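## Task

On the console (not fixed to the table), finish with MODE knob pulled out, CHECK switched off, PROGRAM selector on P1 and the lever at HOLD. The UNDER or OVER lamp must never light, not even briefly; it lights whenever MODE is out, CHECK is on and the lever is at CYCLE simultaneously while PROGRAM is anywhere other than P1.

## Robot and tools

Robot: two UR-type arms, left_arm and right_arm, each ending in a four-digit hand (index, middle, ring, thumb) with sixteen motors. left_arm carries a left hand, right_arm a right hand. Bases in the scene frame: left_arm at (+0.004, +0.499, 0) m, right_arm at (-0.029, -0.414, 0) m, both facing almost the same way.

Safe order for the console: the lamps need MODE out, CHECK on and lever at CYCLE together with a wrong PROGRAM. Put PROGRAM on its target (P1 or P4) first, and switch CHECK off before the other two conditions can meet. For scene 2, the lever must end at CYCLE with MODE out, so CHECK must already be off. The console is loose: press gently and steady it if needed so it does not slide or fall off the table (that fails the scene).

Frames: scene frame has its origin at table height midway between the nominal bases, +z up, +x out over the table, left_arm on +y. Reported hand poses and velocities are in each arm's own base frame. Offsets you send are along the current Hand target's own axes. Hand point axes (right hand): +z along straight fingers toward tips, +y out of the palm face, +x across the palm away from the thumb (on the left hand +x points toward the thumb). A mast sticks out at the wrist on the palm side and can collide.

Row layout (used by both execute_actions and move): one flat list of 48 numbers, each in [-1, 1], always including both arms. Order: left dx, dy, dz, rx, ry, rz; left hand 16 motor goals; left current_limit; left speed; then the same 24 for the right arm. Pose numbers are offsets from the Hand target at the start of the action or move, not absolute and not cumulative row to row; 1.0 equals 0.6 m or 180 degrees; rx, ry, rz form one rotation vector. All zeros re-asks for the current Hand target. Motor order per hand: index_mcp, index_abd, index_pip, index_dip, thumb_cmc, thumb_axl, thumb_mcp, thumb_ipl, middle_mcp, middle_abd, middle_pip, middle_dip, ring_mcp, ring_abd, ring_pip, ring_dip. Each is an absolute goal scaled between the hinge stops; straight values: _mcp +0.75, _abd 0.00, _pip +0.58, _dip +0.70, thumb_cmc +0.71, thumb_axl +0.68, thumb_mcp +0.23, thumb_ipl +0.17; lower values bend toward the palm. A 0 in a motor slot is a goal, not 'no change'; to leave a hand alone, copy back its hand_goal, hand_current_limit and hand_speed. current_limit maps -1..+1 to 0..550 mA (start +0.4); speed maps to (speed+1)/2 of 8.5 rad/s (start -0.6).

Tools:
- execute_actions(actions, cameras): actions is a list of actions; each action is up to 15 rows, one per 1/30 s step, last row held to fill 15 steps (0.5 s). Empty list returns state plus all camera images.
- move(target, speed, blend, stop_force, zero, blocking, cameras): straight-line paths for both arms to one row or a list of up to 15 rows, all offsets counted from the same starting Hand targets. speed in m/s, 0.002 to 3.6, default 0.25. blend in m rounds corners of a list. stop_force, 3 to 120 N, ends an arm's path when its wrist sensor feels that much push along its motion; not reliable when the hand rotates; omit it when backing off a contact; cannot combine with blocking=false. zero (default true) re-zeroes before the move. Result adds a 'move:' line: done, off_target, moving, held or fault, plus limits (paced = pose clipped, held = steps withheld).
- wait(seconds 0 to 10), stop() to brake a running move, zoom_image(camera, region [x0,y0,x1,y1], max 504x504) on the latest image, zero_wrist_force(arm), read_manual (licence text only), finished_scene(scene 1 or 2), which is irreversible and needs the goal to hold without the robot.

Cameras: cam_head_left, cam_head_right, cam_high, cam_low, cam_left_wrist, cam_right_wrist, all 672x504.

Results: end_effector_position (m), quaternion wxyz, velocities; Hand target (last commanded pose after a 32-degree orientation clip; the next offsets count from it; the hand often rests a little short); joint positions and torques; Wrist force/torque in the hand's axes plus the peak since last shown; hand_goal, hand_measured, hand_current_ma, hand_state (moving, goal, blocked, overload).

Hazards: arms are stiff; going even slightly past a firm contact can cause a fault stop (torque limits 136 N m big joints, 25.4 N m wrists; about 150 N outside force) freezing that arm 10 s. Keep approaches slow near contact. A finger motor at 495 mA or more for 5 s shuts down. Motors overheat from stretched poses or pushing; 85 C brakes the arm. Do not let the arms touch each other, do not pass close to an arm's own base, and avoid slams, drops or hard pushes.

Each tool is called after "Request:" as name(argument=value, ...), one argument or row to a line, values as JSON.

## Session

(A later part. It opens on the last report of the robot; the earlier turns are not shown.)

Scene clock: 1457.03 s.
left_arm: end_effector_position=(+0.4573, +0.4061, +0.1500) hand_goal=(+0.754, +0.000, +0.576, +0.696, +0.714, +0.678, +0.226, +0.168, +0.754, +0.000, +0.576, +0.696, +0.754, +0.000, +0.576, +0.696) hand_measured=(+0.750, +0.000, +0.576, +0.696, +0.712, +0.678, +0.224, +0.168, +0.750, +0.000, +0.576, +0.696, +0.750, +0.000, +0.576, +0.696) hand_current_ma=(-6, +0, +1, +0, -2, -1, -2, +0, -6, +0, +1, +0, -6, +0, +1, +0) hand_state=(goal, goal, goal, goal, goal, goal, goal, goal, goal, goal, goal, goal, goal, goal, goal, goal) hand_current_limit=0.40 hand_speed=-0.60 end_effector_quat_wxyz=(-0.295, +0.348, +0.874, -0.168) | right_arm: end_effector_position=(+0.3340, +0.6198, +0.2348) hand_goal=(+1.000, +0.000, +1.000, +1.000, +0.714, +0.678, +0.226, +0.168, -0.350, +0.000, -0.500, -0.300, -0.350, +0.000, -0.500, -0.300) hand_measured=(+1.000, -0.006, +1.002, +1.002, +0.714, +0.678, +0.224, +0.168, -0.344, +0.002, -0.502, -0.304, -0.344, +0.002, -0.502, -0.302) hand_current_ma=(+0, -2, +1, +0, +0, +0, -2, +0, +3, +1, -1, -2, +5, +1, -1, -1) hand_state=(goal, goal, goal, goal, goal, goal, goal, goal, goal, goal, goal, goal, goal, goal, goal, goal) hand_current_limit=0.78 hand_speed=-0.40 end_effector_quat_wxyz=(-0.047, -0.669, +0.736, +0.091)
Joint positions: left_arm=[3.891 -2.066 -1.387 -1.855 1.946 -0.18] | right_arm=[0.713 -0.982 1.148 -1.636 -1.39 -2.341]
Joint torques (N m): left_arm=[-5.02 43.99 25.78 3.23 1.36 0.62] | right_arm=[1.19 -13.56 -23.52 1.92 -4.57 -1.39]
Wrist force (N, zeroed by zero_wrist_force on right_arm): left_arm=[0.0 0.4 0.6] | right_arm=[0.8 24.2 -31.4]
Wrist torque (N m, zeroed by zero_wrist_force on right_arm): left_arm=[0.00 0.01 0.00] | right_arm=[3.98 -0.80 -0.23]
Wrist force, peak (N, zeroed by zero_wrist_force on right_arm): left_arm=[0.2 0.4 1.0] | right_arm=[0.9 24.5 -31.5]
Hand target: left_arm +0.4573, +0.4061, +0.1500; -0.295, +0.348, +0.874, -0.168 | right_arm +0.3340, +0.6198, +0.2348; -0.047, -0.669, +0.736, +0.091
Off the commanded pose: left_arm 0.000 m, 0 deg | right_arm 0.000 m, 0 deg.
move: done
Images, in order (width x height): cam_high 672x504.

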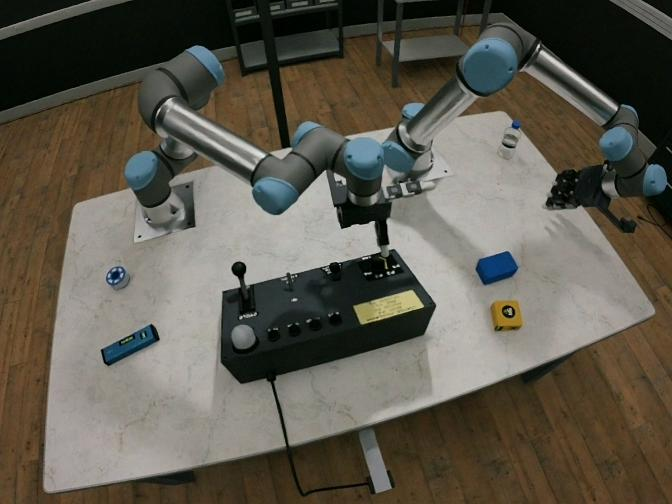

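Request:
move(
  target=[0,0,0,0,0,0,0.754,0,0.576,0.696,0.714,0.678,0.226,0.168,0.754,0,0.576,0.696,0.754,0,0.576,0.696,0.4,-0.6,0.01727,-0.00215,-0.00174,0,0.02796,-0.03453,1,0,1,1,0.714,0.678,0.226,0.168,-0.35,0,-0.5,-0.3,-0.35,0,-0.5,-0.3,0.78,-0.4],
  speed=0.02,
  cameras=["cam_high"],
)

Request:
zoom_image(
  camera="cam_high",
  region=[340, 220, 420, 290],
)

Scene clock: 1471.53 s.
left_arm: end_effector_position=(+0.4573, +0.4061, +0.1500) hand_goal=(+0.754, +0.000, +0.576, +0.696, +0.714, +0.678, +0.226, +0.168, +0.754, +0.000, +0.576, +0.696, +0.754, +0.000, +0.576, +0.696) hand_measured=(+0.750, +0.000, +0.576, +0.696, +0.712, +0.678, +0.224, +0.168, +0.750, +0.000, +0.576, +0.696, +0.750, +0.000, +0.576, +0.696) hand_current_ma=(-6, +0, +1, +0, -2, -1, -2, +0, -6, +0, +1, +0, -6, +0, +1, +0) hand_state=(goal, goal, goal, goal, goal, goal, goal, goal, goal, goal, goal, goal, goal, goal, goal, goal) hand_current_limit=0.40 hand_speed=-0.60 end_effector_quat_wxyz=(-0.295, +0.348, +0.874, -0.168) | right_arm: end_effector_position=(+0.3344, +0.6093, +0.2350) hand_goal=(+1.000, +0.000, +1.000, +1.000, +0.714, +0.678, +0.226, +0.168, -0.350, +0.000, -0.500, -0.300, -0.350, +0.000, -0.500, -0.300) hand_measured=(+1.002, -0.002, +1.002, +1.002, +0.714, +0.678, +0.224, +0.168, -0.344, +0.002, -0.502, -0.304, -0.344, +0.002, -0.502, -0.302) hand_current_ma=(+0, -1, +1, +0, +0, +0, -2, +0, +3, +1, -1, -2, +5, +1, -1, -1) hand_state=(goal, goal, goal, goal, goal, goal, goal, goal, goal, goal, goal, goal, goal, goal, goal, goal) hand_current_limit=0.78 hand_speed=-0.40 end_effector_quat_wxyz=(+0.074, +0.711, -0.696, -0.064)
Joint positions: left_arm=[3.891 -2.066 -1.387 -1.855 1.946 -0.18] | right_arm=[0.729 -0.937 1.053 -1.529 -1.453 -2.443]
Joint torques (N m): left_arm=[-5.51 45.35 25.12 3.32 1.29 0.96] | right_arm=[1.69 -12.8 -20.78 2.11 -4.1 -1.91]
Wrist force (N, zeroed by zero_wrist_force on right_arm): left_arm=[0.2 0.1 0.7] | right_arm=[1.4 22.8 -34.2]
Wrist torque (N m, zeroed by zero_wrist_force on right_arm): left_arm=[-0.05 -0.01 0.02] | right_arm=[4.57 -0.92 -0.16]
Wrist force, peak (N, zeroed by zero_wrist_force on right_arm): left_arm=[-0.2 0.1 1.1] | right_arm=[1.5 23.0 -34.2]
Hand target: left_arm +0.4573, +0.4061, +0.1500; -0.295, +0.348, +0.874, -0.168 | right_arm +0.3344, +0.6093, +0.2350; +0.075, +0.711, -0.696, -0.064
Off the commanded pose: left_arm 0.000 m, 0 deg | right_arm 0.000 m, 0 deg.
move: done
Images, in order (width x height): cam_high 672x504.

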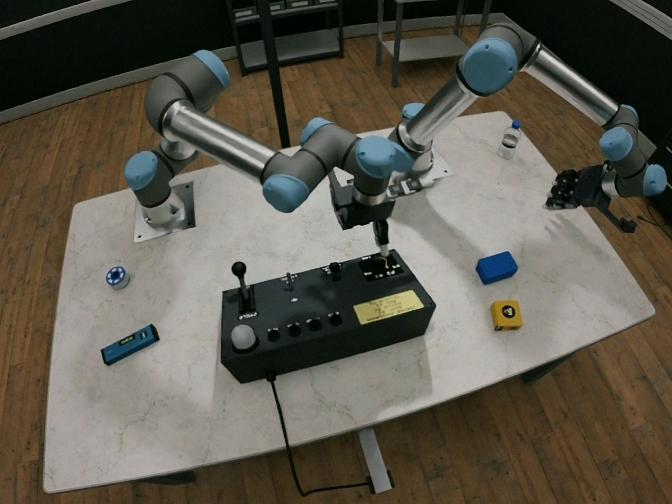

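Scaled by 6.300 from the camera's 672x504 image, which has a finer 960x720 frame.

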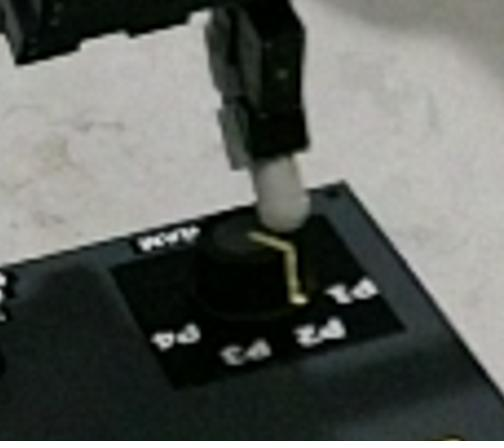

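Request:
move(
  target=[0,0,0,0,0,0,0.754,0,0.576,0.696,0.714,0.678,0.226,0.168,0.754,0,0.576,0.696,0.754,0,0.576,0.696,0.4,-0.6,0.01727,-0.00215,-0.00174,0,0.02796,-0.03453,1,0,1,1,0.714,0.678,0.226,0.168,-0.35,0,-0.5,-0.3,-0.35,0,-0.5,-0.3,0.78,-0.4],
  speed=0.02,
  cameras=["cam_high"],
)

Request:
zoom_image(
  camera="cam_high",
  region=[340, 220, 420, 290],
)

Scene clock: 1483.77 s.
left_arm: end_effector_position=(+0.4573, +0.4061, +0.1500) hand_goal=(+0.754, +0.000, +0.576, +0.696, +0.714, +0.678, +0.226, +0.168, +0.754, +0.000, +0.576, +0.696, +0.754, +0.000, +0.576, +0.696) hand_measured=(+0.750, +0.000, +0.576, +0.696, +0.712, +0.678, +0.224, +0.168, +0.750, +0.000, +0.576, +0.696, +0.750, +0.000, +0.576, +0.696) hand_current_ma=(-6, +0, +1, +0, -2, -1, -2, +0, -6, +0, +1, +0, -6, +0, +1, +0) hand_state=(goal, goal, goal, goal, goal, goal, goal, goal, goal, goal, goal, goal, goal, goal, goal, goal) hand_current_limit=0.40 hand_speed=-0.60 end_effector_quat_wxyz=(-0.295, +0.348, +0.874, -0.168) | right_arm: end_effector_position=(+0.3361, +0.5990, +0.2359) hand_goal=(+1.000, +0.000, +1.000, +1.000, +0.714, +0.678, +0.226, +0.168, -0.350, +0.000, -0.500, -0.300, -0.350, +0.000, -0.500, -0.300) hand_measured=(+1.002, +0.000, +1.002, +1.002, +0.714, +0.678, +0.224, +0.168, -0.344, +0.002, -0.502, -0.304, -0.344, +0.002, -0.502, -0.302) hand_current_ma=(+0, +0, +1, +1, +0, +0, -2, +0, +3, +1, -1, -2, +5, +1, -1, -1) hand_state=(goal, goal, goal, goal, goal, goal, goal, goal, goal, goal, goal, goal, goal, goal, goal, goal) hand_current_limit=0.78 hand_speed=-0.40 end_effector_quat_wxyz=(+0.101, +0.750, -0.653, -0.037)
Joint positions: left_arm=[3.891 -2.066 -1.387 -1.855 1.946 -0.18] | right_arm=[0.746 -0.89 0.959 -1.43 -1.519 -2.539]
Joint torques (N m): left_arm=[-5.62 44.16 26.69 3.58 1.17 0.96] | right_arm=[-1.29 -15.49 -22.38 0.84 -4.89 -1.13]
Wrist force (N, zeroed by zero_wrist_force on right_arm): left_arm=[0.0 0.3 0.7] | right_arm=[1.0 28.2 -33.9]
Wrist torque (N m, zeroed by zero_wrist_force on right_arm): left_arm=[-0.02 0.01 0.00] | right_arm=[4.16 -0.79 -0.35]
Wrist force, peak (N, zeroed by zero_wrist_force on right_arm): left_arm=[0.2 0.2 1.0] | right_arm=[1.2 28.3 -33.9]
Hand target: left_arm +0.4573, +0.4061, +0.1500; -0.295, +0.348, +0.874, -0.168 | right_arm +0.3361, +0.5990, +0.2359; +0.101, +0.750, -0.653, -0.037
Off the commanded pose: left_arm 0.000 m, 0 deg | right_arm 0.000 m, 0 deg.
move: done
Images, in order (width x height): cam_high 672x504.

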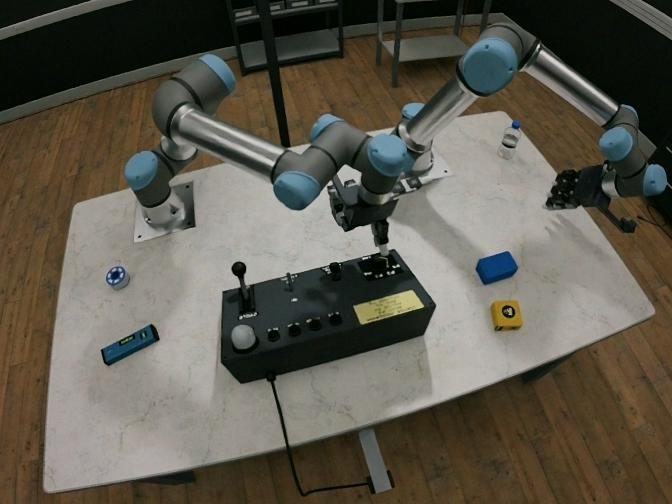

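Scaled by 6.300 from the camera's 672x504 image, which has a finer 960x720 frame.

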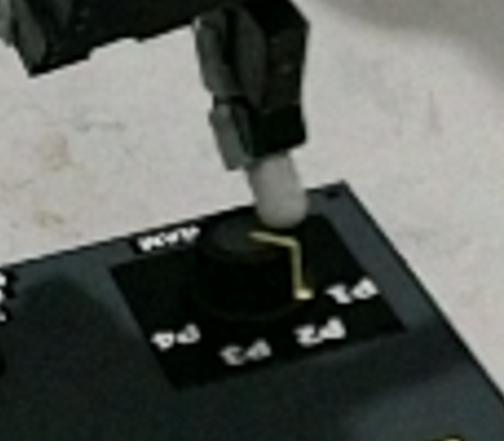

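Request:
move(
  target=[0,0,0,0,0,0,0.754,0,0.576,0.696,0.714,0.678,0.226,0.168,0.754,0,0.576,0.696,0.754,0,0.576,0.696,0.4,-0.6,0.01727,-0.00215,-0.00174,0,0.02796,-0.03453,1,0,1,1,0.714,0.678,0.226,0.168,-0.35,0,-0.5,-0.3,-0.35,0,-0.5,-0.3,0.78,-0.4],
  speed=0.02,
)

Request:
move(
  target=[0,0,0,0,0,0,0.754,0,0.576,0.696,0.714,0.678,0.226,0.168,0.754,0,0.576,0.696,0.754,0,0.576,0.696,0.4,-0.6,0.01727,-0.00215,-0.00174,0,0.02796,-0.03453,1,0,1,1,0.714,0.678,0.226,0.168,-0.35,0,-0.5,-0.3,-0.35,0,-0.5,-0.3,0.78,-0.4],
  speed=0.02,
  cameras=["cam_high"],
)

Request:
zoom_image(
  camera="cam_high",
  region=[340, 220, 420, 290],
)

Scene clock: 1494.57 s.
left_arm: end_effector_position=(+0.4573, +0.4061, +0.1500) hand_goal=(+0.754, +0.000, +0.576, +0.696, +0.714, +0.678, +0.226, +0.168, +0.754, +0.000, +0.576, +0.696, +0.754, +0.000, +0.576, +0.696) hand_measured=(+0.750, +0.000, +0.576, +0.696, +0.712, +0.678, +0.224, +0.168, +0.750, +0.000, +0.576, +0.696, +0.750, +0.000, +0.576, +0.696) hand_current_ma=(-6, +0, +1, +0, -2, -1, -2, +0, -6, +0, +1, +0, -6, +0, +1, +0) hand_state=(goal, goal, goal, goal, goal, goal, goal, goal, goal, goal, goal, goal, goal, goal, goal, goal) hand_current_limit=0.40 hand_speed=-0.60 end_effector_quat_wxyz=(-0.295, +0.348, +0.874, -0.168) | right_arm: end_effector_position=(+0.3390, +0.5891, +0.2375) hand_goal=(+1.000, +0.000, +1.000, +1.000, +0.714, +0.678, +0.226, +0.168, -0.350, +0.000, -0.500, -0.300, -0.350, +0.000, -0.500, -0.300) hand_measured=(+0.992, +0.004, +1.002, +1.002, +0.714, +0.678, +0.224, +0.168, -0.344, +0.002, -0.502, -0.304, -0.344, +0.002, -0.502, -0.302) hand_current_ma=(-6, +2, +1, +0, +0, +0, -2, +0, +3, +1, -1, -2, +5, +1, -1, -1) hand_state=(goal, goal, goal, goal, goal, goal, goal, goal, goal, goal, goal, goal, goal, goal, goal, goal) hand_current_limit=0.78 hand_speed=-0.40 end_effector_quat_wxyz=(+0.128, +0.785, -0.606, -0.010)
Joint positions: left_arm=[3.891 -2.066 -1.387 -1.855 1.946 -0.18] | right_arm=[0.765 -0.841 0.865 -1.338 -1.59 -2.63]
Joint torques (N m): left_arm=[-6.68 43.85 26.55 3.51 1.37 0.94] | right_arm=[-4.99 -14.26 -23.07 -0.66 -5.9 -1.03]
Wrist force (N, zeroed by zero_wrist_force on right_arm): left_arm=[0.0 -0.1 0.8] | right_arm=[1.3 34.2 -35.6]
Wrist torque (N m, zeroed by zero_wrist_force on right_arm): left_arm=[-0.08 0.02 0.01] | right_arm=[3.90 -0.86 -0.52]
Wrist force, peak (N, zeroed by zero_wrist_force on right_arm): left_arm=[0.1 0.2 1.1] | right_arm=[1.3 34.0 -35.8]
Hand target: left_arm +0.4573, +0.4061, +0.1500; -0.295, +0.348, +0.874, -0.168 | right_arm +0.3390, +0.5891, +0.2375; +0.128, +0.785, -0.606, -0.009
Off the commanded pose: left_arm 0.000 m, 0 deg | right_arm 0.000 m, 0 deg.
move: done

Scene clock: 1498.33 s.
left_arm: end_effector_position=(+0.4573, +0.4061, +0.1500) hand_goal=(+0.754, +0.000, +0.576, +0.696, +0.714, +0.678, +0.226, +0.168, +0.754, +0.000, +0.576, +0.696, +0.754, +0.000, +0.576, +0.696) hand_measured=(+0.750, +0.000, +0.576, +0.696, +0.712, +0.678, +0.224, +0.168, +0.750, +0.000, +0.576, +0.696, +0.750, +0.000, +0.576, +0.696) hand_current_ma=(-6, +0, +1, +0, -2, -1, -2, +0, -6, +0, +1, +0, -6, +0, +1, +0) hand_state=(goal, goal, goal, goal, goal, goal, goal, goal, goal, goal, goal, goal, goal, goal, goal, goal) hand_current_limit=0.40 hand_speed=-0.60 end_effector_quat_wxyz=(-0.295, +0.348, +0.874, -0.168) | right_arm: end_effector_position=(+0.3432, +0.5797, +0.2396) hand_goal=(+1.000, +0.000, +1.000, +1.000, +0.714, +0.678, +0.226, +0.168, -0.350, +0.000, -0.500, -0.300, -0.350, +0.000, -0.500, -0.300) hand_measured=(+0.998, +0.008, +1.002, +1.002, +0.714, +0.678, +0.224, +0.168, -0.344, +0.002, -0.502, -0.304, -0.344, +0.002, -0.502, -0.302) hand_current_ma=(-1, +4, +1, +0, +0, +0, -2, +0, +3, +1, -1, -2, +5, +1, -1, -1) hand_state=(goal, goal, goal, goal, goal, goal, goal, goal, goal, goal, goal, goal, goal, goal, goal, goal) hand_current_limit=0.78 hand_speed=-0.40 end_effector_quat_wxyz=(+0.154, +0.816, -0.557, +0.018)
Joint positions: left_arm=[3.891 -2.066 -1.387 -1.855 1.946 -0.18] | right_arm=[0.785 -0.792 0.773 -1.255 -1.662 -2.717]
Joint torques (N m): left_arm=[-8.09 44.69 25.75 3.42 1.52 0.87] | right_arm=[-5.94 -15.23 -23.23 -1.41 -5.77 -0.91]
Wrist force (N, zeroed by zero_wrist_force on right_arm): left_arm=[0.0 -0.1 0.8] | right_arm=[1.5 35.1 -35.7]
Wrist torque (N m, zeroed by zero_wrist_force on right_arm): left_arm=[-0.08 0.02 0.00] | right_arm=[3.90 -0.87 -0.51]
Wrist force, peak (N, zeroed by zero_wrist_force on right_arm): left_arm=[0.0 0.4 1.0] | right_arm=[1.5 35.1 -35.8]
Hand target: left_arm +0.4573, +0.4061, +0.1500; -0.295, +0.348, +0.874, -0.168 | right_arm +0.3432, +0.5797, +0.2396; +0.154, +0.816, -0.557, +0.018
Off the commanded pose: left_arm 0.000 m, 0 deg | right_arm 0.000 m, 0 deg.
move: done
Images, in order (width x height): cam_high 672x504.

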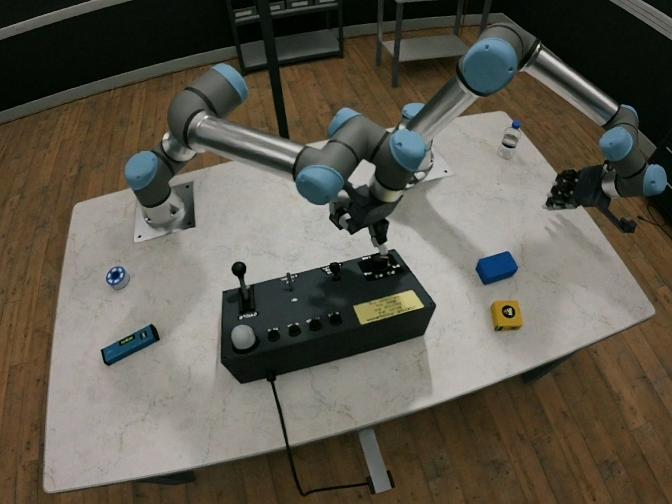

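Scaled by 6.300 from the camera's 672x504 image, which has a finer 960x720 frame.

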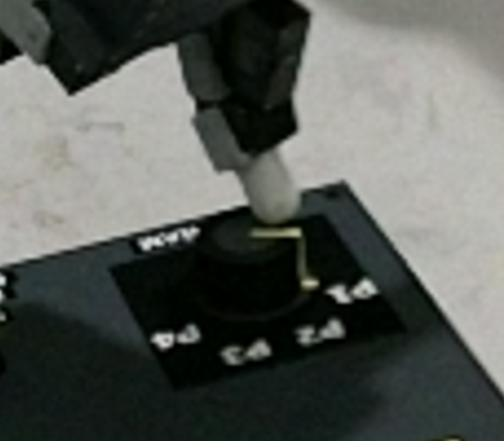

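Request:
move(
  target=[
    [0,0,0,0,0,0,0.754,0,0.576,0.696,0.714,0.678,0.226,0.168,0.754,0,0.576,0.696,0.754,0,0.576,0.696,0.4,-0.6,0,0.0042,-0.0052,0,0,0,1,0,1,1,0.714,0.678,0.226,0.168,-0.35,0,-0.5,-0.3,-0.35,0,-0.5,-0.3,0.78,-0.4],
    [0,0,0,0,0,0,0.754,0,0.576,0.696,0.714,0.678,0.226,0.168,0.754,0,0.576,0.696,0.754,0,0.576,0.696,0.4,-0.6,0,0.0566,-0.07,0,0,0,1,0,1,1,0.714,0.678,0.226,0.168,-0.35,0,-0.5,-0.3,-0.35,0,-0.5,-0.3,0.78,-0.4],
  ],
  speed=[0.01,0.08],
  cameras=["cam_high","cam_head_left","cam_right_wrist"],
)

Request:
zoom_image(
  camera="cam_high",
  region=[320, 210, 440, 300],
)

Scene clock: 1518.83 s.
left_arm: end_effector_position=(+0.4573, +0.4061, +0.1500) hand_goal=(+0.754, +0.000, +0.576, +0.696, +0.714, +0.678, +0.226, +0.168, +0.754, +0.000, +0.576, +0.696, +0.754, +0.000, +0.576, +0.696) hand_measured=(+0.750, +0.000, +0.576, +0.696, +0.712, +0.678, +0.224, +0.168, +0.750, +0.000, +0.576, +0.696, +0.750, +0.000, +0.576, +0.696) hand_current_ma=(-6, +0, +1, +0, -2, -1, -2, +0, -6, +0, +1, +0, -6, +0, +1, +0) hand_state=(goal, goal, goal, goal, goal, goal, goal, goal, goal, goal, goal, goal, goal, goal, goal, goal) hand_current_limit=0.40 hand_speed=-0.60 end_effector_quat_wxyz=(-0.295, +0.348, +0.874, -0.168) | right_arm: end_effector_position=(+0.3181, +0.5797, +0.2874) hand_goal=(+1.000, +0.000, +1.000, +1.000, +0.714, +0.678, +0.226, +0.168, -0.350, +0.000, -0.500, -0.300, -0.350, +0.000, -0.500, -0.300) hand_measured=(+0.996, +0.004, +1.000, +1.000, +0.714, +0.678, +0.224, +0.168, -0.344, +0.002, -0.502, -0.304, -0.344, +0.002, -0.502, -0.302) hand_current_ma=(-3, +2, +0, +0, +0, +0, -2, +0, +3, +1, -1, -2, +5, +1, -1, -1) hand_state=(goal, goal, goal, goal, goal, goal, goal, goal, goal, goal, goal, goal, goal, goal, goal, goal) hand_current_limit=0.78 hand_speed=-0.40 end_effector_quat_wxyz=(+0.154, +0.816, -0.557, +0.018)
Joint positions: left_arm=[3.891 -2.066 -1.387 -1.855 1.946 -0.18] | right_arm=[0.808 -0.831 0.719 -1.159 -1.656 -2.695]
Joint torques (N m): left_arm=[-6.83 44.53 25.68 3.44 1.47 1.06] | right_arm=[8.44 -65.2 -39.65 0.71 0.7 2.35]
Wrist force (N, zeroed by zero_wrist_force on right_arm): left_arm=[0.1 0.2 0.8] | right_arm=[1.8 0.6 -0.5]
Wrist torque (N m, zeroed by zero_wrist_force on right_arm): left_arm=[-0.03 0.00 0.01] | right_arm=[0.11 0.05 0.04]
Wrist force, peak (N, zeroed by zero_wrist_force on right_arm): left_arm=[0.2 0.4 1.1] | right_arm=[1.4 35.2 -35.8]
Hand target: left_arm +0.4573, +0.4061, +0.1500; -0.295, +0.348, +0.874, -0.168 | right_arm +0.3181, +0.5797, +0.2875; +0.154, +0.816, -0.557, +0.018
Off the commanded pose: left_arm 0.000 m, 0 deg | right_arm 0.000 m, 0 deg.
move: done
Images, in order (width x height): cam_head_left 672x504, cam_high 672x504, cam_right_wrist 672x504.

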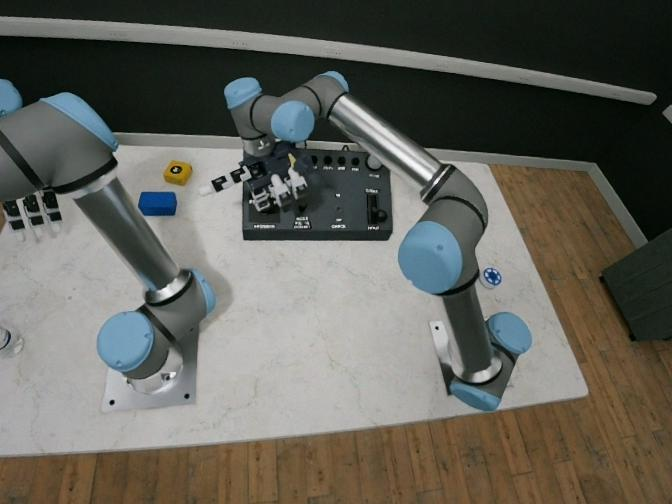

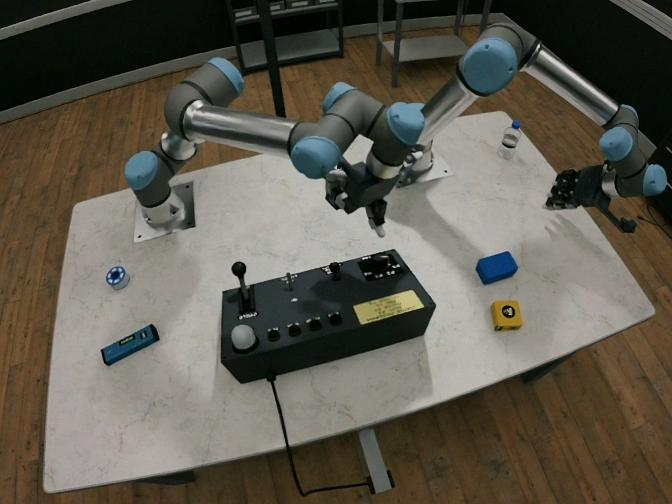

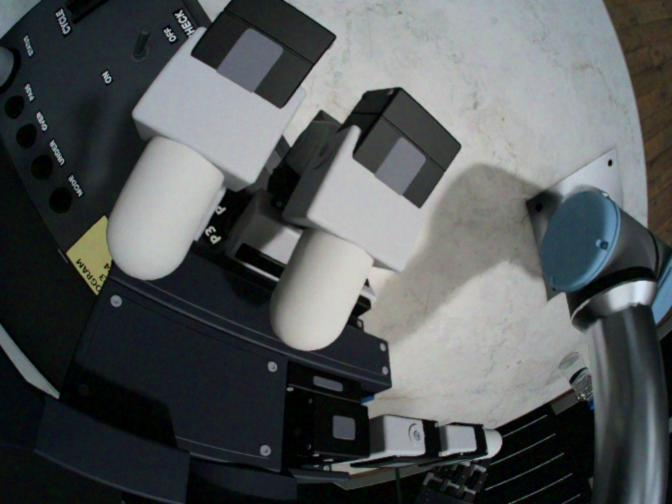

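Scaled by 4.200 from the camera's 672x504 image, which has a finer 960x720 frame.

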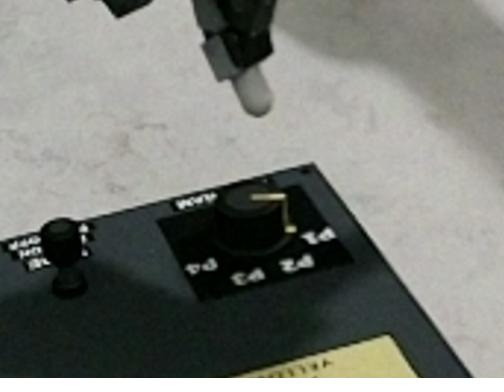

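Request:
move(
  target=[
    [0,0,0,0,0,0,0.754,0,0.576,0.696,0.714,0.678,0.226,0.168,0.754,0,0.576,0.696,0.754,0,0.576,0.696,0.4,-0.6,0.1067,0.0162,0.0965,0.2133,-0.0486,0.1353,1,0,1,1,0.714,0.678,0.226,0.168,-0.35,0,-0.5,-0.3,-0.35,0,-0.5,-0.3,0.78,-0.4],
    [0,0,0,0,0,0,0.754,0,0.576,0.696,0.714,0.678,0.226,0.168,0.754,0,0.576,0.696,0.754,0,0.576,0.696,0.4,-0.6,0.1067,0.0162,0.0965,0.2133,-0.0486,0.1353,0.75,0,0.58,0.70,0.714,0.678,0.226,0.168,0.75,0,0.58,0.70,-0.35,0,-0.5,-0.3,0.78,-0.4],
  ],
  speed=0.1,
  cameras=["cam_high","cam_right_wrist"],
)

Request:
zoom_image(
  camera="cam_right_wrist",
  region=[150, 0, 450, 225],
)

Request:
zoom_image(
  camera="cam_high",
  region=[290, 210, 410, 300],
)

Scene clock: 1557.90 s.
left_arm: end_effector_position=(+0.4573, +0.4061, +0.1500) hand_goal=(+0.754, +0.000, +0.576, +0.696, +0.714, +0.678, +0.226, +0.168, +0.754, +0.000, +0.576, +0.696, +0.754, +0.000, +0.576, +0.696) hand_measured=(+0.750, +0.000, +0.576, +0.696, +0.712, +0.678, +0.224, +0.168, +0.750, +0.000, +0.576, +0.696, +0.750, +0.000, +0.576, +0.696) hand_current_ma=(-6, +0, +1, +0, -2, -1, -2, +0, -6, +0, +1, +0, -6, +0, +1, +0) hand_state=(goal, goal, goal, goal, goal, goal, goal, goal, goal, goal, goal, goal, goal, goal, goal, goal) hand_current_limit=0.40 hand_speed=-0.60 end_effector_quat_wxyz=(-0.295, +0.348, +0.874, -0.168) | right_arm: end_effector_position=(+0.3253, +0.5030, +0.2474) hand_goal=(+0.750, +0.000, +0.580, +0.700, +0.714, +0.678, +0.226, +0.168, +0.750, +0.000, +0.580, +0.700, -0.350, +0.000, -0.500, -0.300) hand_measured=(+0.746, +0.002, +0.582, +0.702, +0.712, +0.678, +0.224, +0.168, +0.740, +0.002, +0.576, +0.698, -0.344, +0.002, -0.500, -0.302) hand_current_ma=(-2, +1, +0, +1, -1, +0, -2, +0, -10, +1, -2, -1, +5, +1, +0, -1) hand_state=(goal, goal, goal, goal, goal, goal, goal, goal, goal, goal, goal, goal, goal, goal, goal, goal) hand_current_limit=0.78 hand_speed=-0.40 end_effector_quat_wxyz=(-0.170, +0.687, -0.686, +0.169)
Joint positions: left_arm=[3.891 -2.066 -1.387 -1.855 1.946 -0.18] | right_arm=[0.783 -1.378 1.701 -2.252 -1.904 -2.421]
Joint torques (N m): left_arm=[-7.43 43.63 26.08 3.6 1.5 0.83] | right_arm=[9.25 -42.61 -11.05 -4.61 -1.84 2.41]
Wrist force (N, zeroed by zero_wrist_force on right_arm): left_arm=[-0.1 0.3 0.7] | right_arm=[1.0 -2.2 0.6]
Wrist torque (N m, zeroed by zero_wrist_force on right_arm): left_arm=[-0.02 0.03 -0.01] | right_arm=[0.04 -0.12 -0.13]
Wrist force, peak (N, zeroed by zero_wrist_force on right_arm): left_arm=[0.4 0.3 1.0] | right_arm=[1.1 -2.6 0.9]
Hand target: left_arm +0.4573, +0.4061, +0.1500; -0.295, +0.348, +0.874, -0.168 | right_arm +0.3253, +0.5030, +0.2474; -0.170, +0.687, -0.686, +0.169
Off the commanded pose: left_arm 0.000 m, 0 deg | right_arm 0.000 m, 0 deg.
move: done
Images, in order (width x height): cam_high 672x504, cam_right_wrist 672x504.

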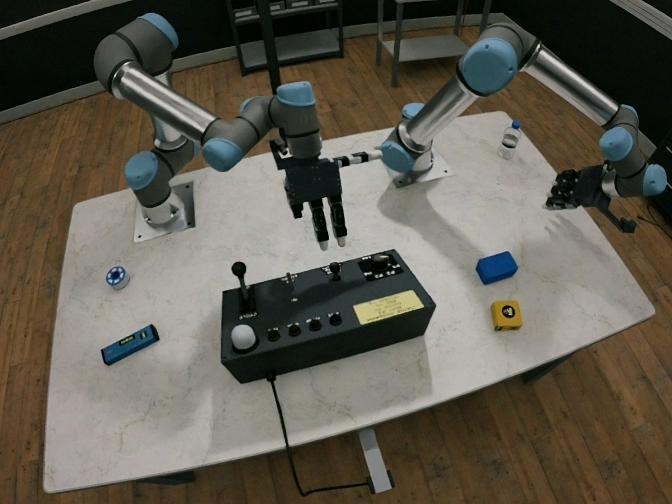

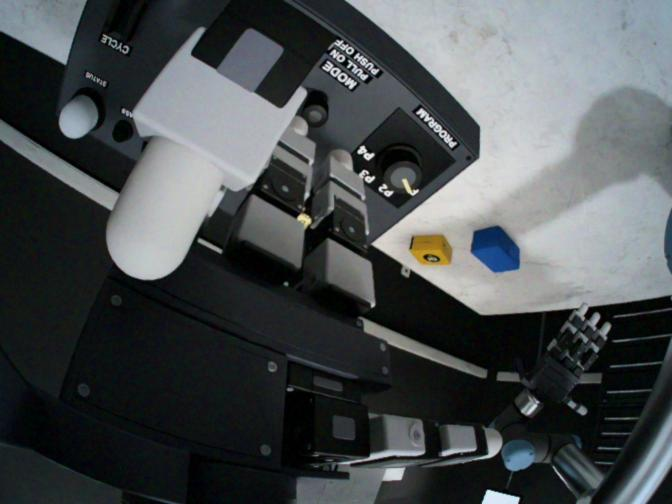

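Scaled by 1.680 from the camera's 672x504 image, which has a finer 960x720 frame.

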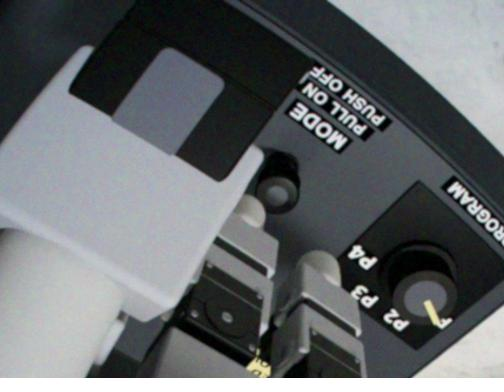

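Scaled by 4.200 from the camera's 672x504 image, which has a finer 960x720 frame.

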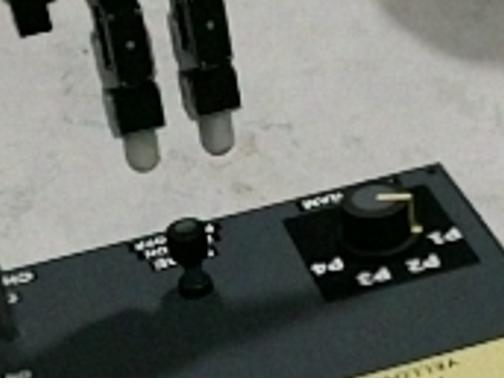

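Request:
move(
  target=[0,0,0,0,0,0,0.754,0,0.576,0.696,0.714,0.678,0.226,0.168,0.754,0,0.576,0.696,0.754,0,0.576,0.696,0.4,-0.6,0,0,0.075,0,0,0,0.75,0.13,0.58,0.70,0.714,0.678,0.226,0.168,0.75,-0.13,0.58,0.70,-0.45,0,-0.5,-0.3,0.78,-0.4],
  speed=0.08,
  cameras=["cam_high","cam_right_wrist","cam_low","cam_head_left","cam_head_right"],
)

Request:
zoom_image(
  camera="cam_right_wrist",
  region=[150, 0, 450, 225],
)

Request:
zoom_image(
  camera="cam_high",
  region=[290, 210, 410, 300],
)

Request:
zoom_image(
  camera="cam_low",
  region=[280, 120, 440, 240],
)

Scene clock: 1582.83 s.
left_arm: end_effector_position=(+0.4573, +0.4061, +0.1500) hand_goal=(+0.754, +0.000, +0.576, +0.696, +0.714, +0.678, +0.226, +0.168, +0.754, +0.000, +0.576, +0.696, +0.754, +0.000, +0.576, +0.696) hand_measured=(+0.750, +0.000, +0.576, +0.696, +0.712, +0.678, +0.224, +0.168, +0.750, +0.000, +0.576, +0.696, +0.750, +0.000, +0.576, +0.696) hand_current_ma=(-6, +0, +1, +0, -2, -1, -2, +0, -6, +0, +1, +0, -6, +0, +1, +0) hand_state=(goal, goal, goal, goal, goal, goal, goal, goal, goal, goal, goal, goal, goal, goal, goal, goal) hand_current_limit=0.40 hand_speed=-0.60 end_effector_quat_wxyz=(-0.295, +0.348, +0.874, -0.168) | right_arm: end_effector_position=(+0.3462, +0.5031, +0.2076) hand_goal=(+0.750, +0.130, +0.580, +0.700, +0.714, +0.678, +0.226, +0.168, +0.750, -0.130, +0.580, +0.700, -0.450, +0.000, -0.500, -0.300) hand_measured=(+0.746, +0.126, +0.582, +0.702, +0.712, +0.678, +0.224, +0.168, +0.740, -0.126, +0.576, +0.698, -0.432, +0.002, -0.500, -0.302) hand_current_ma=(-2, -1, +0, +1, -1, +0, -2, +0, -10, +1, -2, -1, +22, +1, +0, -1) hand_state=(goal, goal, goal, goal, goal, goal, goal, goal, goal, goal, goal, goal, goal, goal, goal, goal) hand_current_limit=0.78 hand_speed=-0.40 end_effector_quat_wxyz=(-0.170, +0.687, -0.686, +0.169)
Joint positions: left_arm=[3.891 -2.066 -1.387 -1.855 1.946 -0.18] | right_arm=[0.756 -1.317 1.735 -2.355 -1.895 -2.447]
Joint torques (N m): left_arm=[-7.23 44.93 25.3 3.62 1.38 1.18] | right_arm=[-8.95 -26.09 -10.77 -5.05 0.59 -2.29]
Wrist force (N, zeroed by zero_wrist_force on right_arm): left_arm=[0.0 -0.1 0.7] | right_arm=[1.0 -2.7 0.9]
Wrist torque (N m, zeroed by zero_wrist_force on right_arm): left_arm=[-0.07 0.02 0.01] | right_arm=[-0.02 -0.09 -0.01]
Wrist force, peak (N, zeroed by zero_wrist_force on right_arm): left_arm=[0.2 0.3 1.1] | right_arm=[1.0 -2.8 0.9]
Hand target: left_arm +0.4573, +0.4061, +0.1500; -0.295, +0.348, +0.874, -0.168 | right_arm +0.3463, +0.5031, +0.2076; -0.170, +0.687, -0.686, +0.169
Off the commanded pose: left_arm 0.000 m, 0 deg | right_arm 0.000 m, 0 deg.
move: done
Images, in order (width x height): cam_head_left 672x504, cam_head_right 672x504, cam_high 672x504, cam_low 672x504, cam_right_wrist 672x504.

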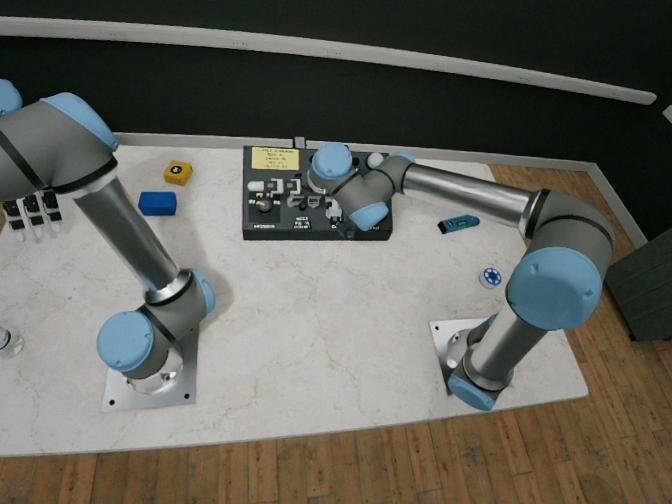

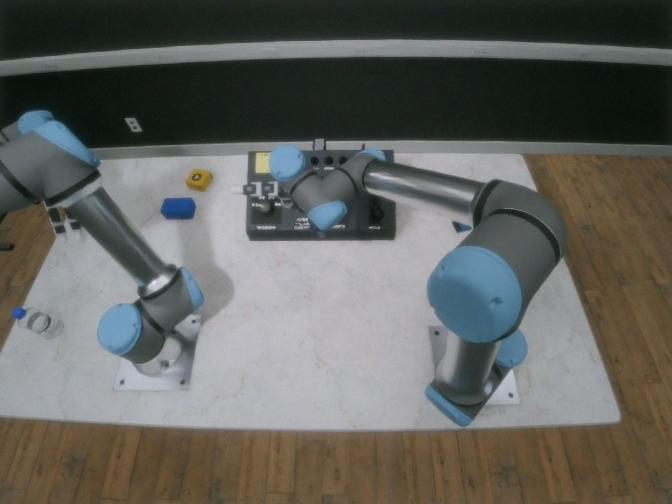

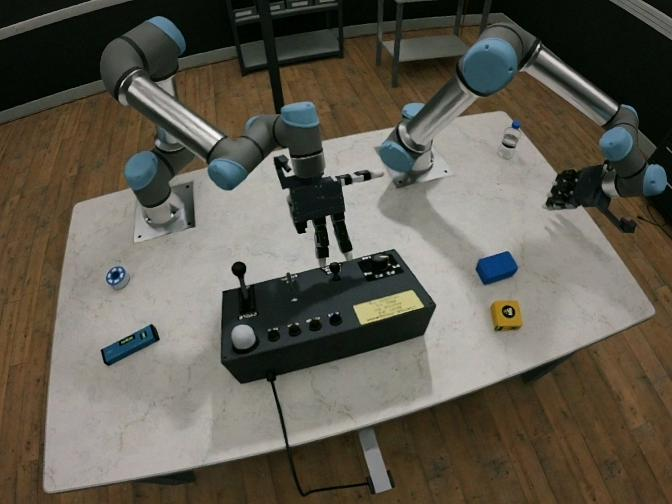

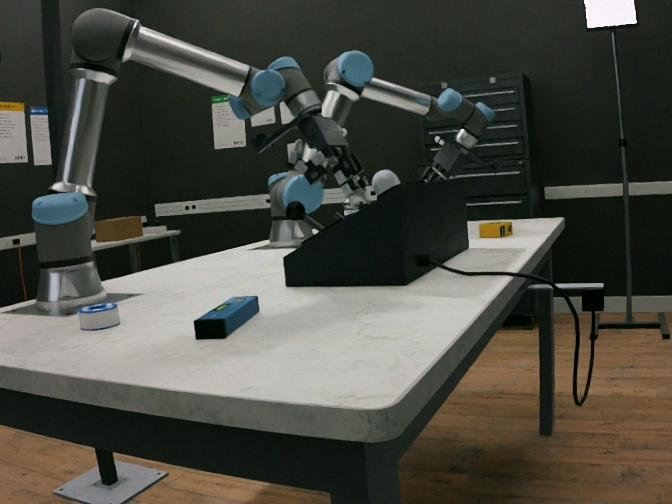

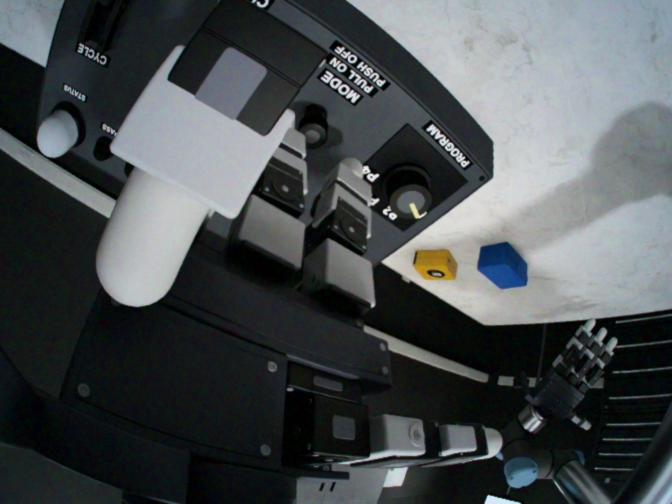

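Scaled by 1.680 from the camera's 672x504 image, which has a finer 960x720 frame.

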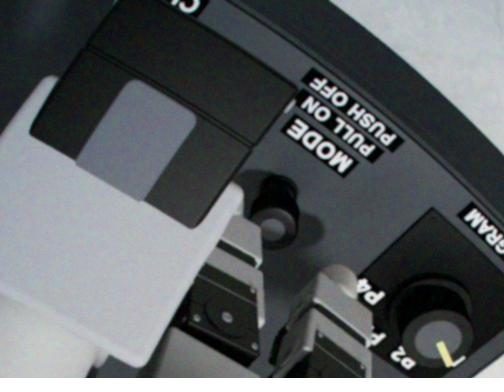

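Scaled by 4.200 from the camera's 672x504 image, which has a finer 960x720 frame.

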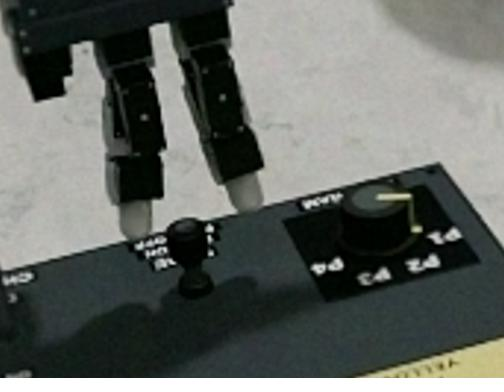

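Scaled by 3.150 from the camera's 672x504 image, which has a finer 960x720 frame.

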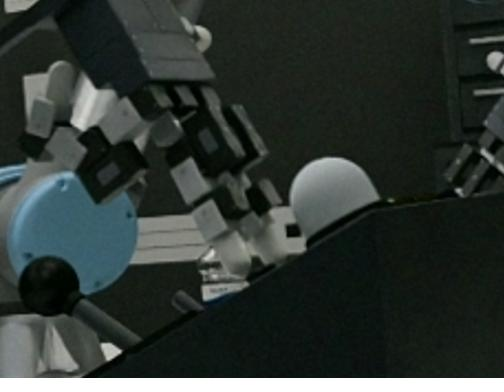

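Request:
move(
  target=[0,0,0,0,0,0,0.754,0,0.576,0.696,0.714,0.678,0.226,0.168,0.754,0,0.576,0.696,0.754,0,0.576,0.696,0.4,-0.6,0.0067,0,0.0600,0,0,0,0.75,0.13,0.58,0.70,0.714,0.678,0.226,0.168,0.75,-0.13,0.58,0.70,-0.45,0,-0.5,-0.3,0.78,-0.4],
  speed=0.03,
  stop_force=6,
  cameras=["cam_high","cam_right_wrist"],
)

Request:
zoom_image(
  camera="cam_high",
  region=[290, 210, 410, 300],
)

Request:
zoom_image(
  camera="cam_right_wrist",
  region=[230, 60, 430, 210],
)

Scene clock: 1613.47 s.
left_arm: end_effector_position=(+0.4573, +0.4061, +0.1500) hand_goal=(+0.754, +0.000, +0.576, +0.696, +0.714, +0.678, +0.226, +0.168, +0.754, +0.000, +0.576, +0.696, +0.754, +0.000, +0.576, +0.696) hand_measured=(+0.750, +0.000, +0.576, +0.696, +0.712, +0.678, +0.224, +0.168, +0.750, +0.000, +0.576, +0.696, +0.750, +0.000, +0.576, +0.696) hand_current_ma=(-6, +0, +1, +0, -2, -1, -2, +0, -6, +0, +1, +0, -6, +0, +1, +0) hand_state=(goal, goal, goal, goal, goal, goal, goal, goal, goal, goal, goal, goal, goal, goal, goal, goal) hand_current_limit=0.40 hand_speed=-0.60 end_effector_quat_wxyz=(-0.295, +0.348, +0.874, -0.168) | right_arm: end_effector_position=(+0.3630, +0.4991, +0.1757) hand_goal=(+0.750, +0.130, +0.580, +0.700, +0.714, +0.678, +0.226, +0.168, +0.750, -0.130, +0.580, +0.700, -0.450, +0.000, -0.500, -0.300) hand_measured=(+0.746, +0.126, +0.582, +0.702, +0.712, +0.678, +0.224, +0.168, +0.740, -0.126, +0.576, +0.698, -0.432, +0.002, -0.500, -0.302) hand_current_ma=(-2, -1, +0, +1, -1, +0, -2, +0, -10, +1, -2, -1, +22, +1, +0, -1) hand_state=(goal, goal, goal, goal, goal, goal, goal, goal, goal, goal, goal, goal, goal, goal, goal, goal) hand_current_limit=0.78 hand_speed=-0.40 end_effector_quat_wxyz=(-0.170, +0.687, -0.686, +0.169)
Joint positions: left_arm=[3.891 -2.066 -1.387 -1.855 1.946 -0.18] | right_arm=[0.731 -1.268 1.763 -2.44 -1.886 -2.472]
Joint torques (N m): left_arm=[-6.83 44.39 27.1 3.69 1.38 1.08] | right_arm=[-10.39 -28.18 -10.44 -4.99 0.69 -2.39]
Wrist force (N, zeroed by zero_wrist_force on right_arm): left_arm=[0.3 0.2 0.5] | right_arm=[0.8 -2.6 1.1]
Wrist torque (N m, zeroed by zero_wrist_force on right_arm): left_arm=[-0.03 -0.03 0.03] | right_arm=[-0.01 -0.06 -0.03]
Wrist force, peak (N, zeroed by zero_wrist_force on right_arm): left_arm=[0.1 0.3 1.1] | right_arm=[0.9 -2.9 1.2]
Hand target: left_arm +0.4573, +0.4061, +0.1500; -0.295, +0.348, +0.874, -0.168 | right_arm +0.3630, +0.4991, +0.1757; -0.170, +0.687, -0.686, +0.169
Off the commanded pose: left_arm 0.000 m, 0 deg | right_arm 0.000 m, 0 deg.
move: done
Images, in order (width x height): cam_high 672x504, cam_right_wrist 672x504.

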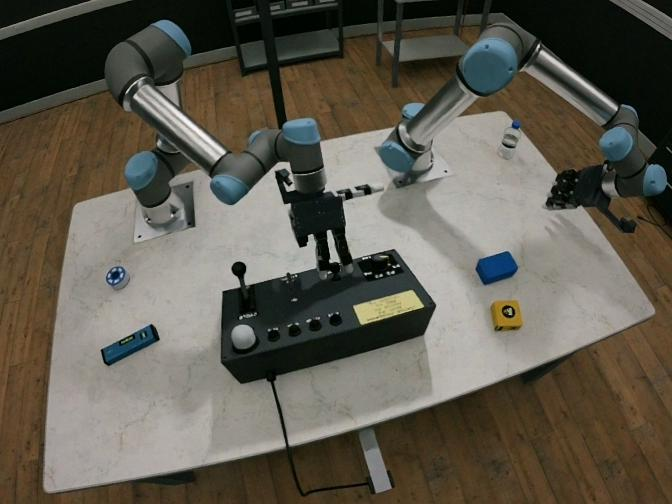

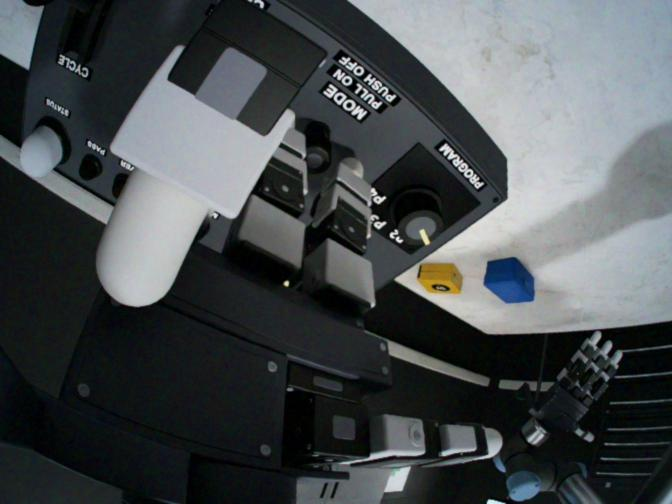

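Scaled by 4.200 from the camera's 672x504 image, which has a finer 960x720 frame.

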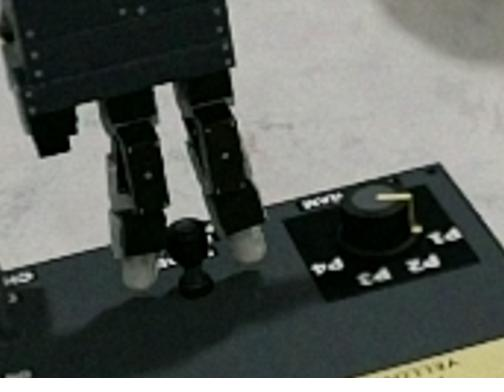

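Scaled by 2.520 from the camera's 672x504 image, which has a finer 960x720 frame.

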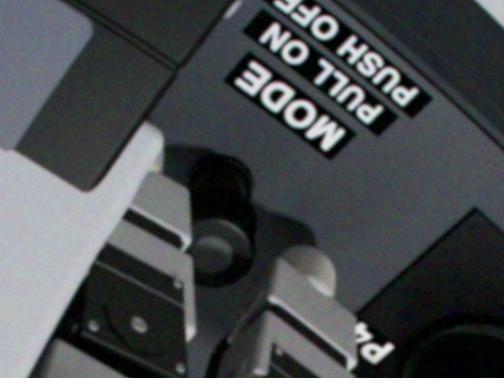

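Request:
move(
  target=[
    [0,0,0,0,0,0,0.754,0,0.576,0.696,0.714,0.678,0.226,0.168,0.754,0,0.576,0.696,0.754,0,0.576,0.696,0.4,-0.6,0,-0.0035,0,0,0,0,0.75,0.13,0.58,0.70,0.714,0.678,0.226,0.168,0.75,-0.13,0.58,0.70,-0.45,0,-0.5,-0.3,0.78,-0.8],
    [0,0,0,0,0,0,0.754,0,0.576,0.696,0.714,0.678,0.226,0.168,0.754,0,0.576,0.696,0.754,0,0.576,0.696,0.4,-0.6,0,-0.0035,0,0,0,0,0.75,-0.12,0.58,0.70,0.714,0.678,0.226,0.168,0.75,0.12,0.58,0.70,-0.45,0,-0.5,-0.3,0.78,-0.9],
  ],
  speed=0.03,
  cameras=["cam_high","cam_right_wrist"],
)

Request:
zoom_image(
  camera="cam_high",
  region=[290, 210, 410, 300],
)

Request:
zoom_image(
  camera="cam_right_wrist",
  region=[230, 60, 430, 210],
)

Scene clock: 1641.70 s.
left_arm: end_effector_position=(+0.4573, +0.4061, +0.1500) hand_goal=(+0.754, +0.000, +0.576, +0.696, +0.714, +0.678, +0.226, +0.168, +0.754, +0.000, +0.576, +0.696, +0.754, +0.000, +0.576, +0.696) hand_measured=(+0.750, +0.000, +0.576, +0.696, +0.712, +0.678, +0.224, +0.168, +0.750, +0.000, +0.576, +0.696, +0.750, +0.000, +0.576, +0.696) hand_current_ma=(-6, +0, +1, +0, -2, -1, -2, +0, -6, +0, +1, +0, -6, +0, +1, +0) hand_state=(goal, goal, goal, goal, goal, goal, goal, goal, goal, goal, goal, goal, goal, goal, goal, goal) hand_current_limit=0.40 hand_speed=-0.60 end_effector_quat_wxyz=(-0.295, +0.348, +0.874, -0.168) | right_arm: end_effector_position=(+0.3649, +0.4991, +0.1767) hand_goal=(+0.750, -0.120, +0.580, +0.700, +0.714, +0.678, +0.226, +0.168, +0.750, +0.120, +0.580, +0.700, -0.450, +0.000, -0.500, -0.300) hand_measured=(+0.746, +0.050, +0.582, +0.702, +0.712, +0.678, +0.224, +0.168, +0.740, -0.092, +0.576, +0.698, -0.432, +0.002, -0.500, -0.302) hand_current_ma=(-2, +486, +0, +1, -1, +0, -2, +0, -10, -489, -2, -1, +22, +1, +0, -1) hand_state=(goal, moving, goal, goal, goal, goal, goal, goal, goal, blocked, goal, goal, goal, goal, goal, goal) hand_current_limit=0.78 hand_speed=-0.90 end_effector_quat_wxyz=(-0.170, +0.687, -0.686, +0.169)
Joint positions: left_arm=[3.891 -2.066 -1.387 -1.855 1.946 -0.18] | right_arm=[0.729 -1.267 1.759 -2.437 -1.885 -2.474]
Joint torques (N m): left_arm=[-8.21 44.41 26.36 3.56 1.44 1.23] | right_arm=[-6.7 -31.87 -39.31 -1.86 0.88 -2.5]
Wrist force (N, zeroed by zero_wrist_force on right_arm): left_arm=[-0.1 0.2 0.6] | right_arm=[1.2 -2.4 3.9]
Wrist torque (N m, zeroed by zero_wrist_force on right_arm): left_arm=[-0.03 0.03 -0.01] | right_arm=[-0.20 -0.04 0.00]
Wrist force, peak (N, zeroed by zero_wrist_force on right_arm): left_arm=[0.2 0.4 1.1] | right_arm=[2.6 -2.8 3.3]
Hand target: left_arm +0.4573, +0.4061, +0.1500; -0.295, +0.348, +0.874, -0.168 | right_arm +0.3649, +0.4991, +0.1767; -0.170, +0.687, -0.686, +0.169
Off the commanded pose: left_arm 0.000 m, 0 deg | right_arm 0.000 m, 0 deg.
move: done
Images, in order (width x height): cam_high 672x504, cam_right_wrist 672x504.

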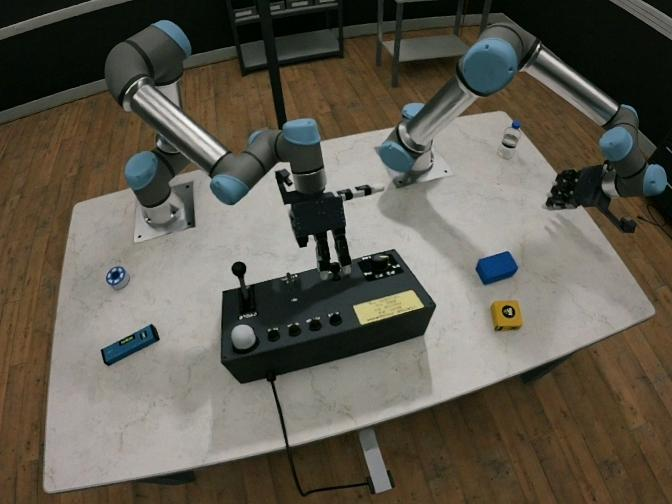

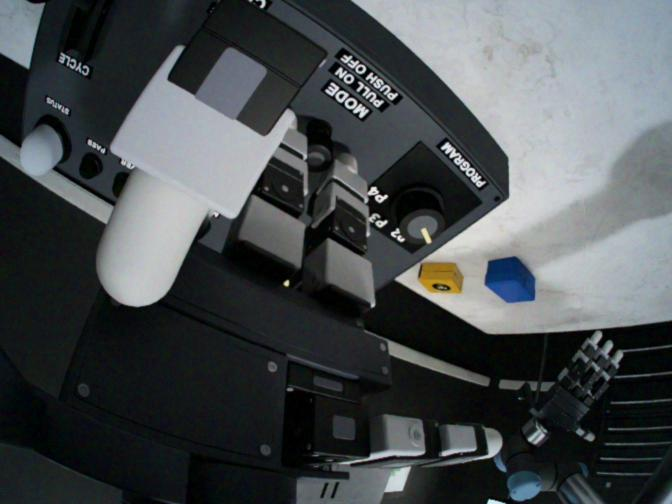

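Scaled by 4.200 from the camera's 672x504 image, which has a finer 960x720 frame.

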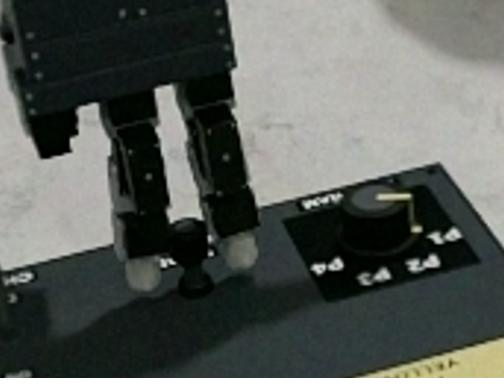

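Scaled by 2.520 from the camera's 672x504 image, which has a finer 960x720 frame.

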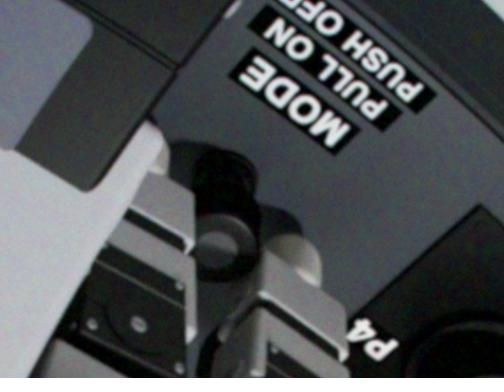

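Request:
zoom_image(
  camera="cam_high",
  region=[312, 250, 362, 290],
)

Request:
zoom_image(
  camera="cam_high",
  region=[355, 240, 405, 280],
)

Request:
zoom_image(
  camera="cam_right_wrist",
  region=[280, 100, 380, 180],
)

Scaled by 10.080 from the camera's 672x504 image, which has a finer 960x720 frame.

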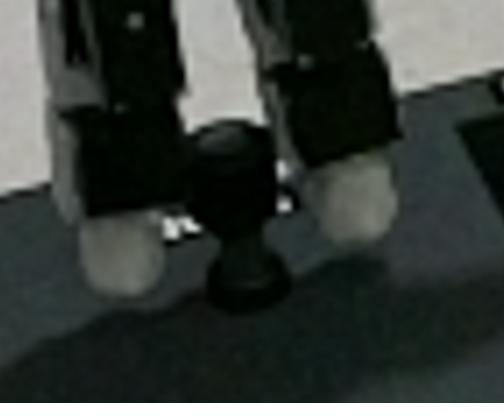

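Scaled by 10.080 from the camera's 672x504 image, which has a finer 960x720 frame.

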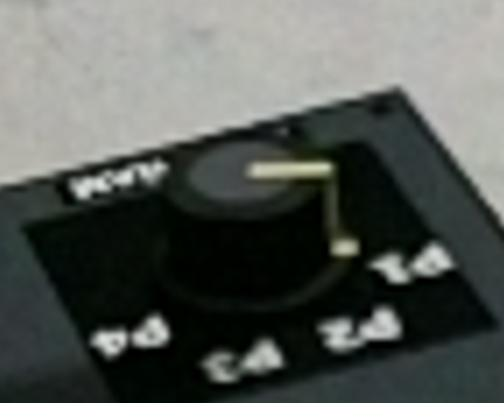

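Scaled by 5.040 from the camera's 672x504 image, which has a finer 960x720 frame.

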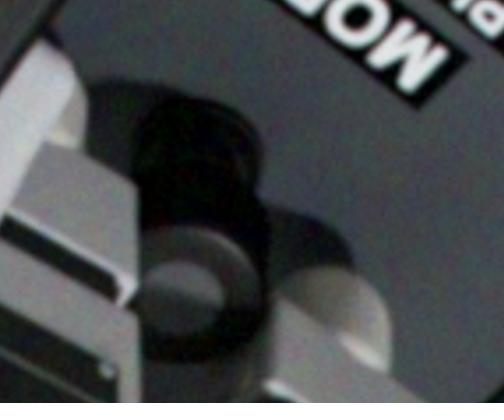

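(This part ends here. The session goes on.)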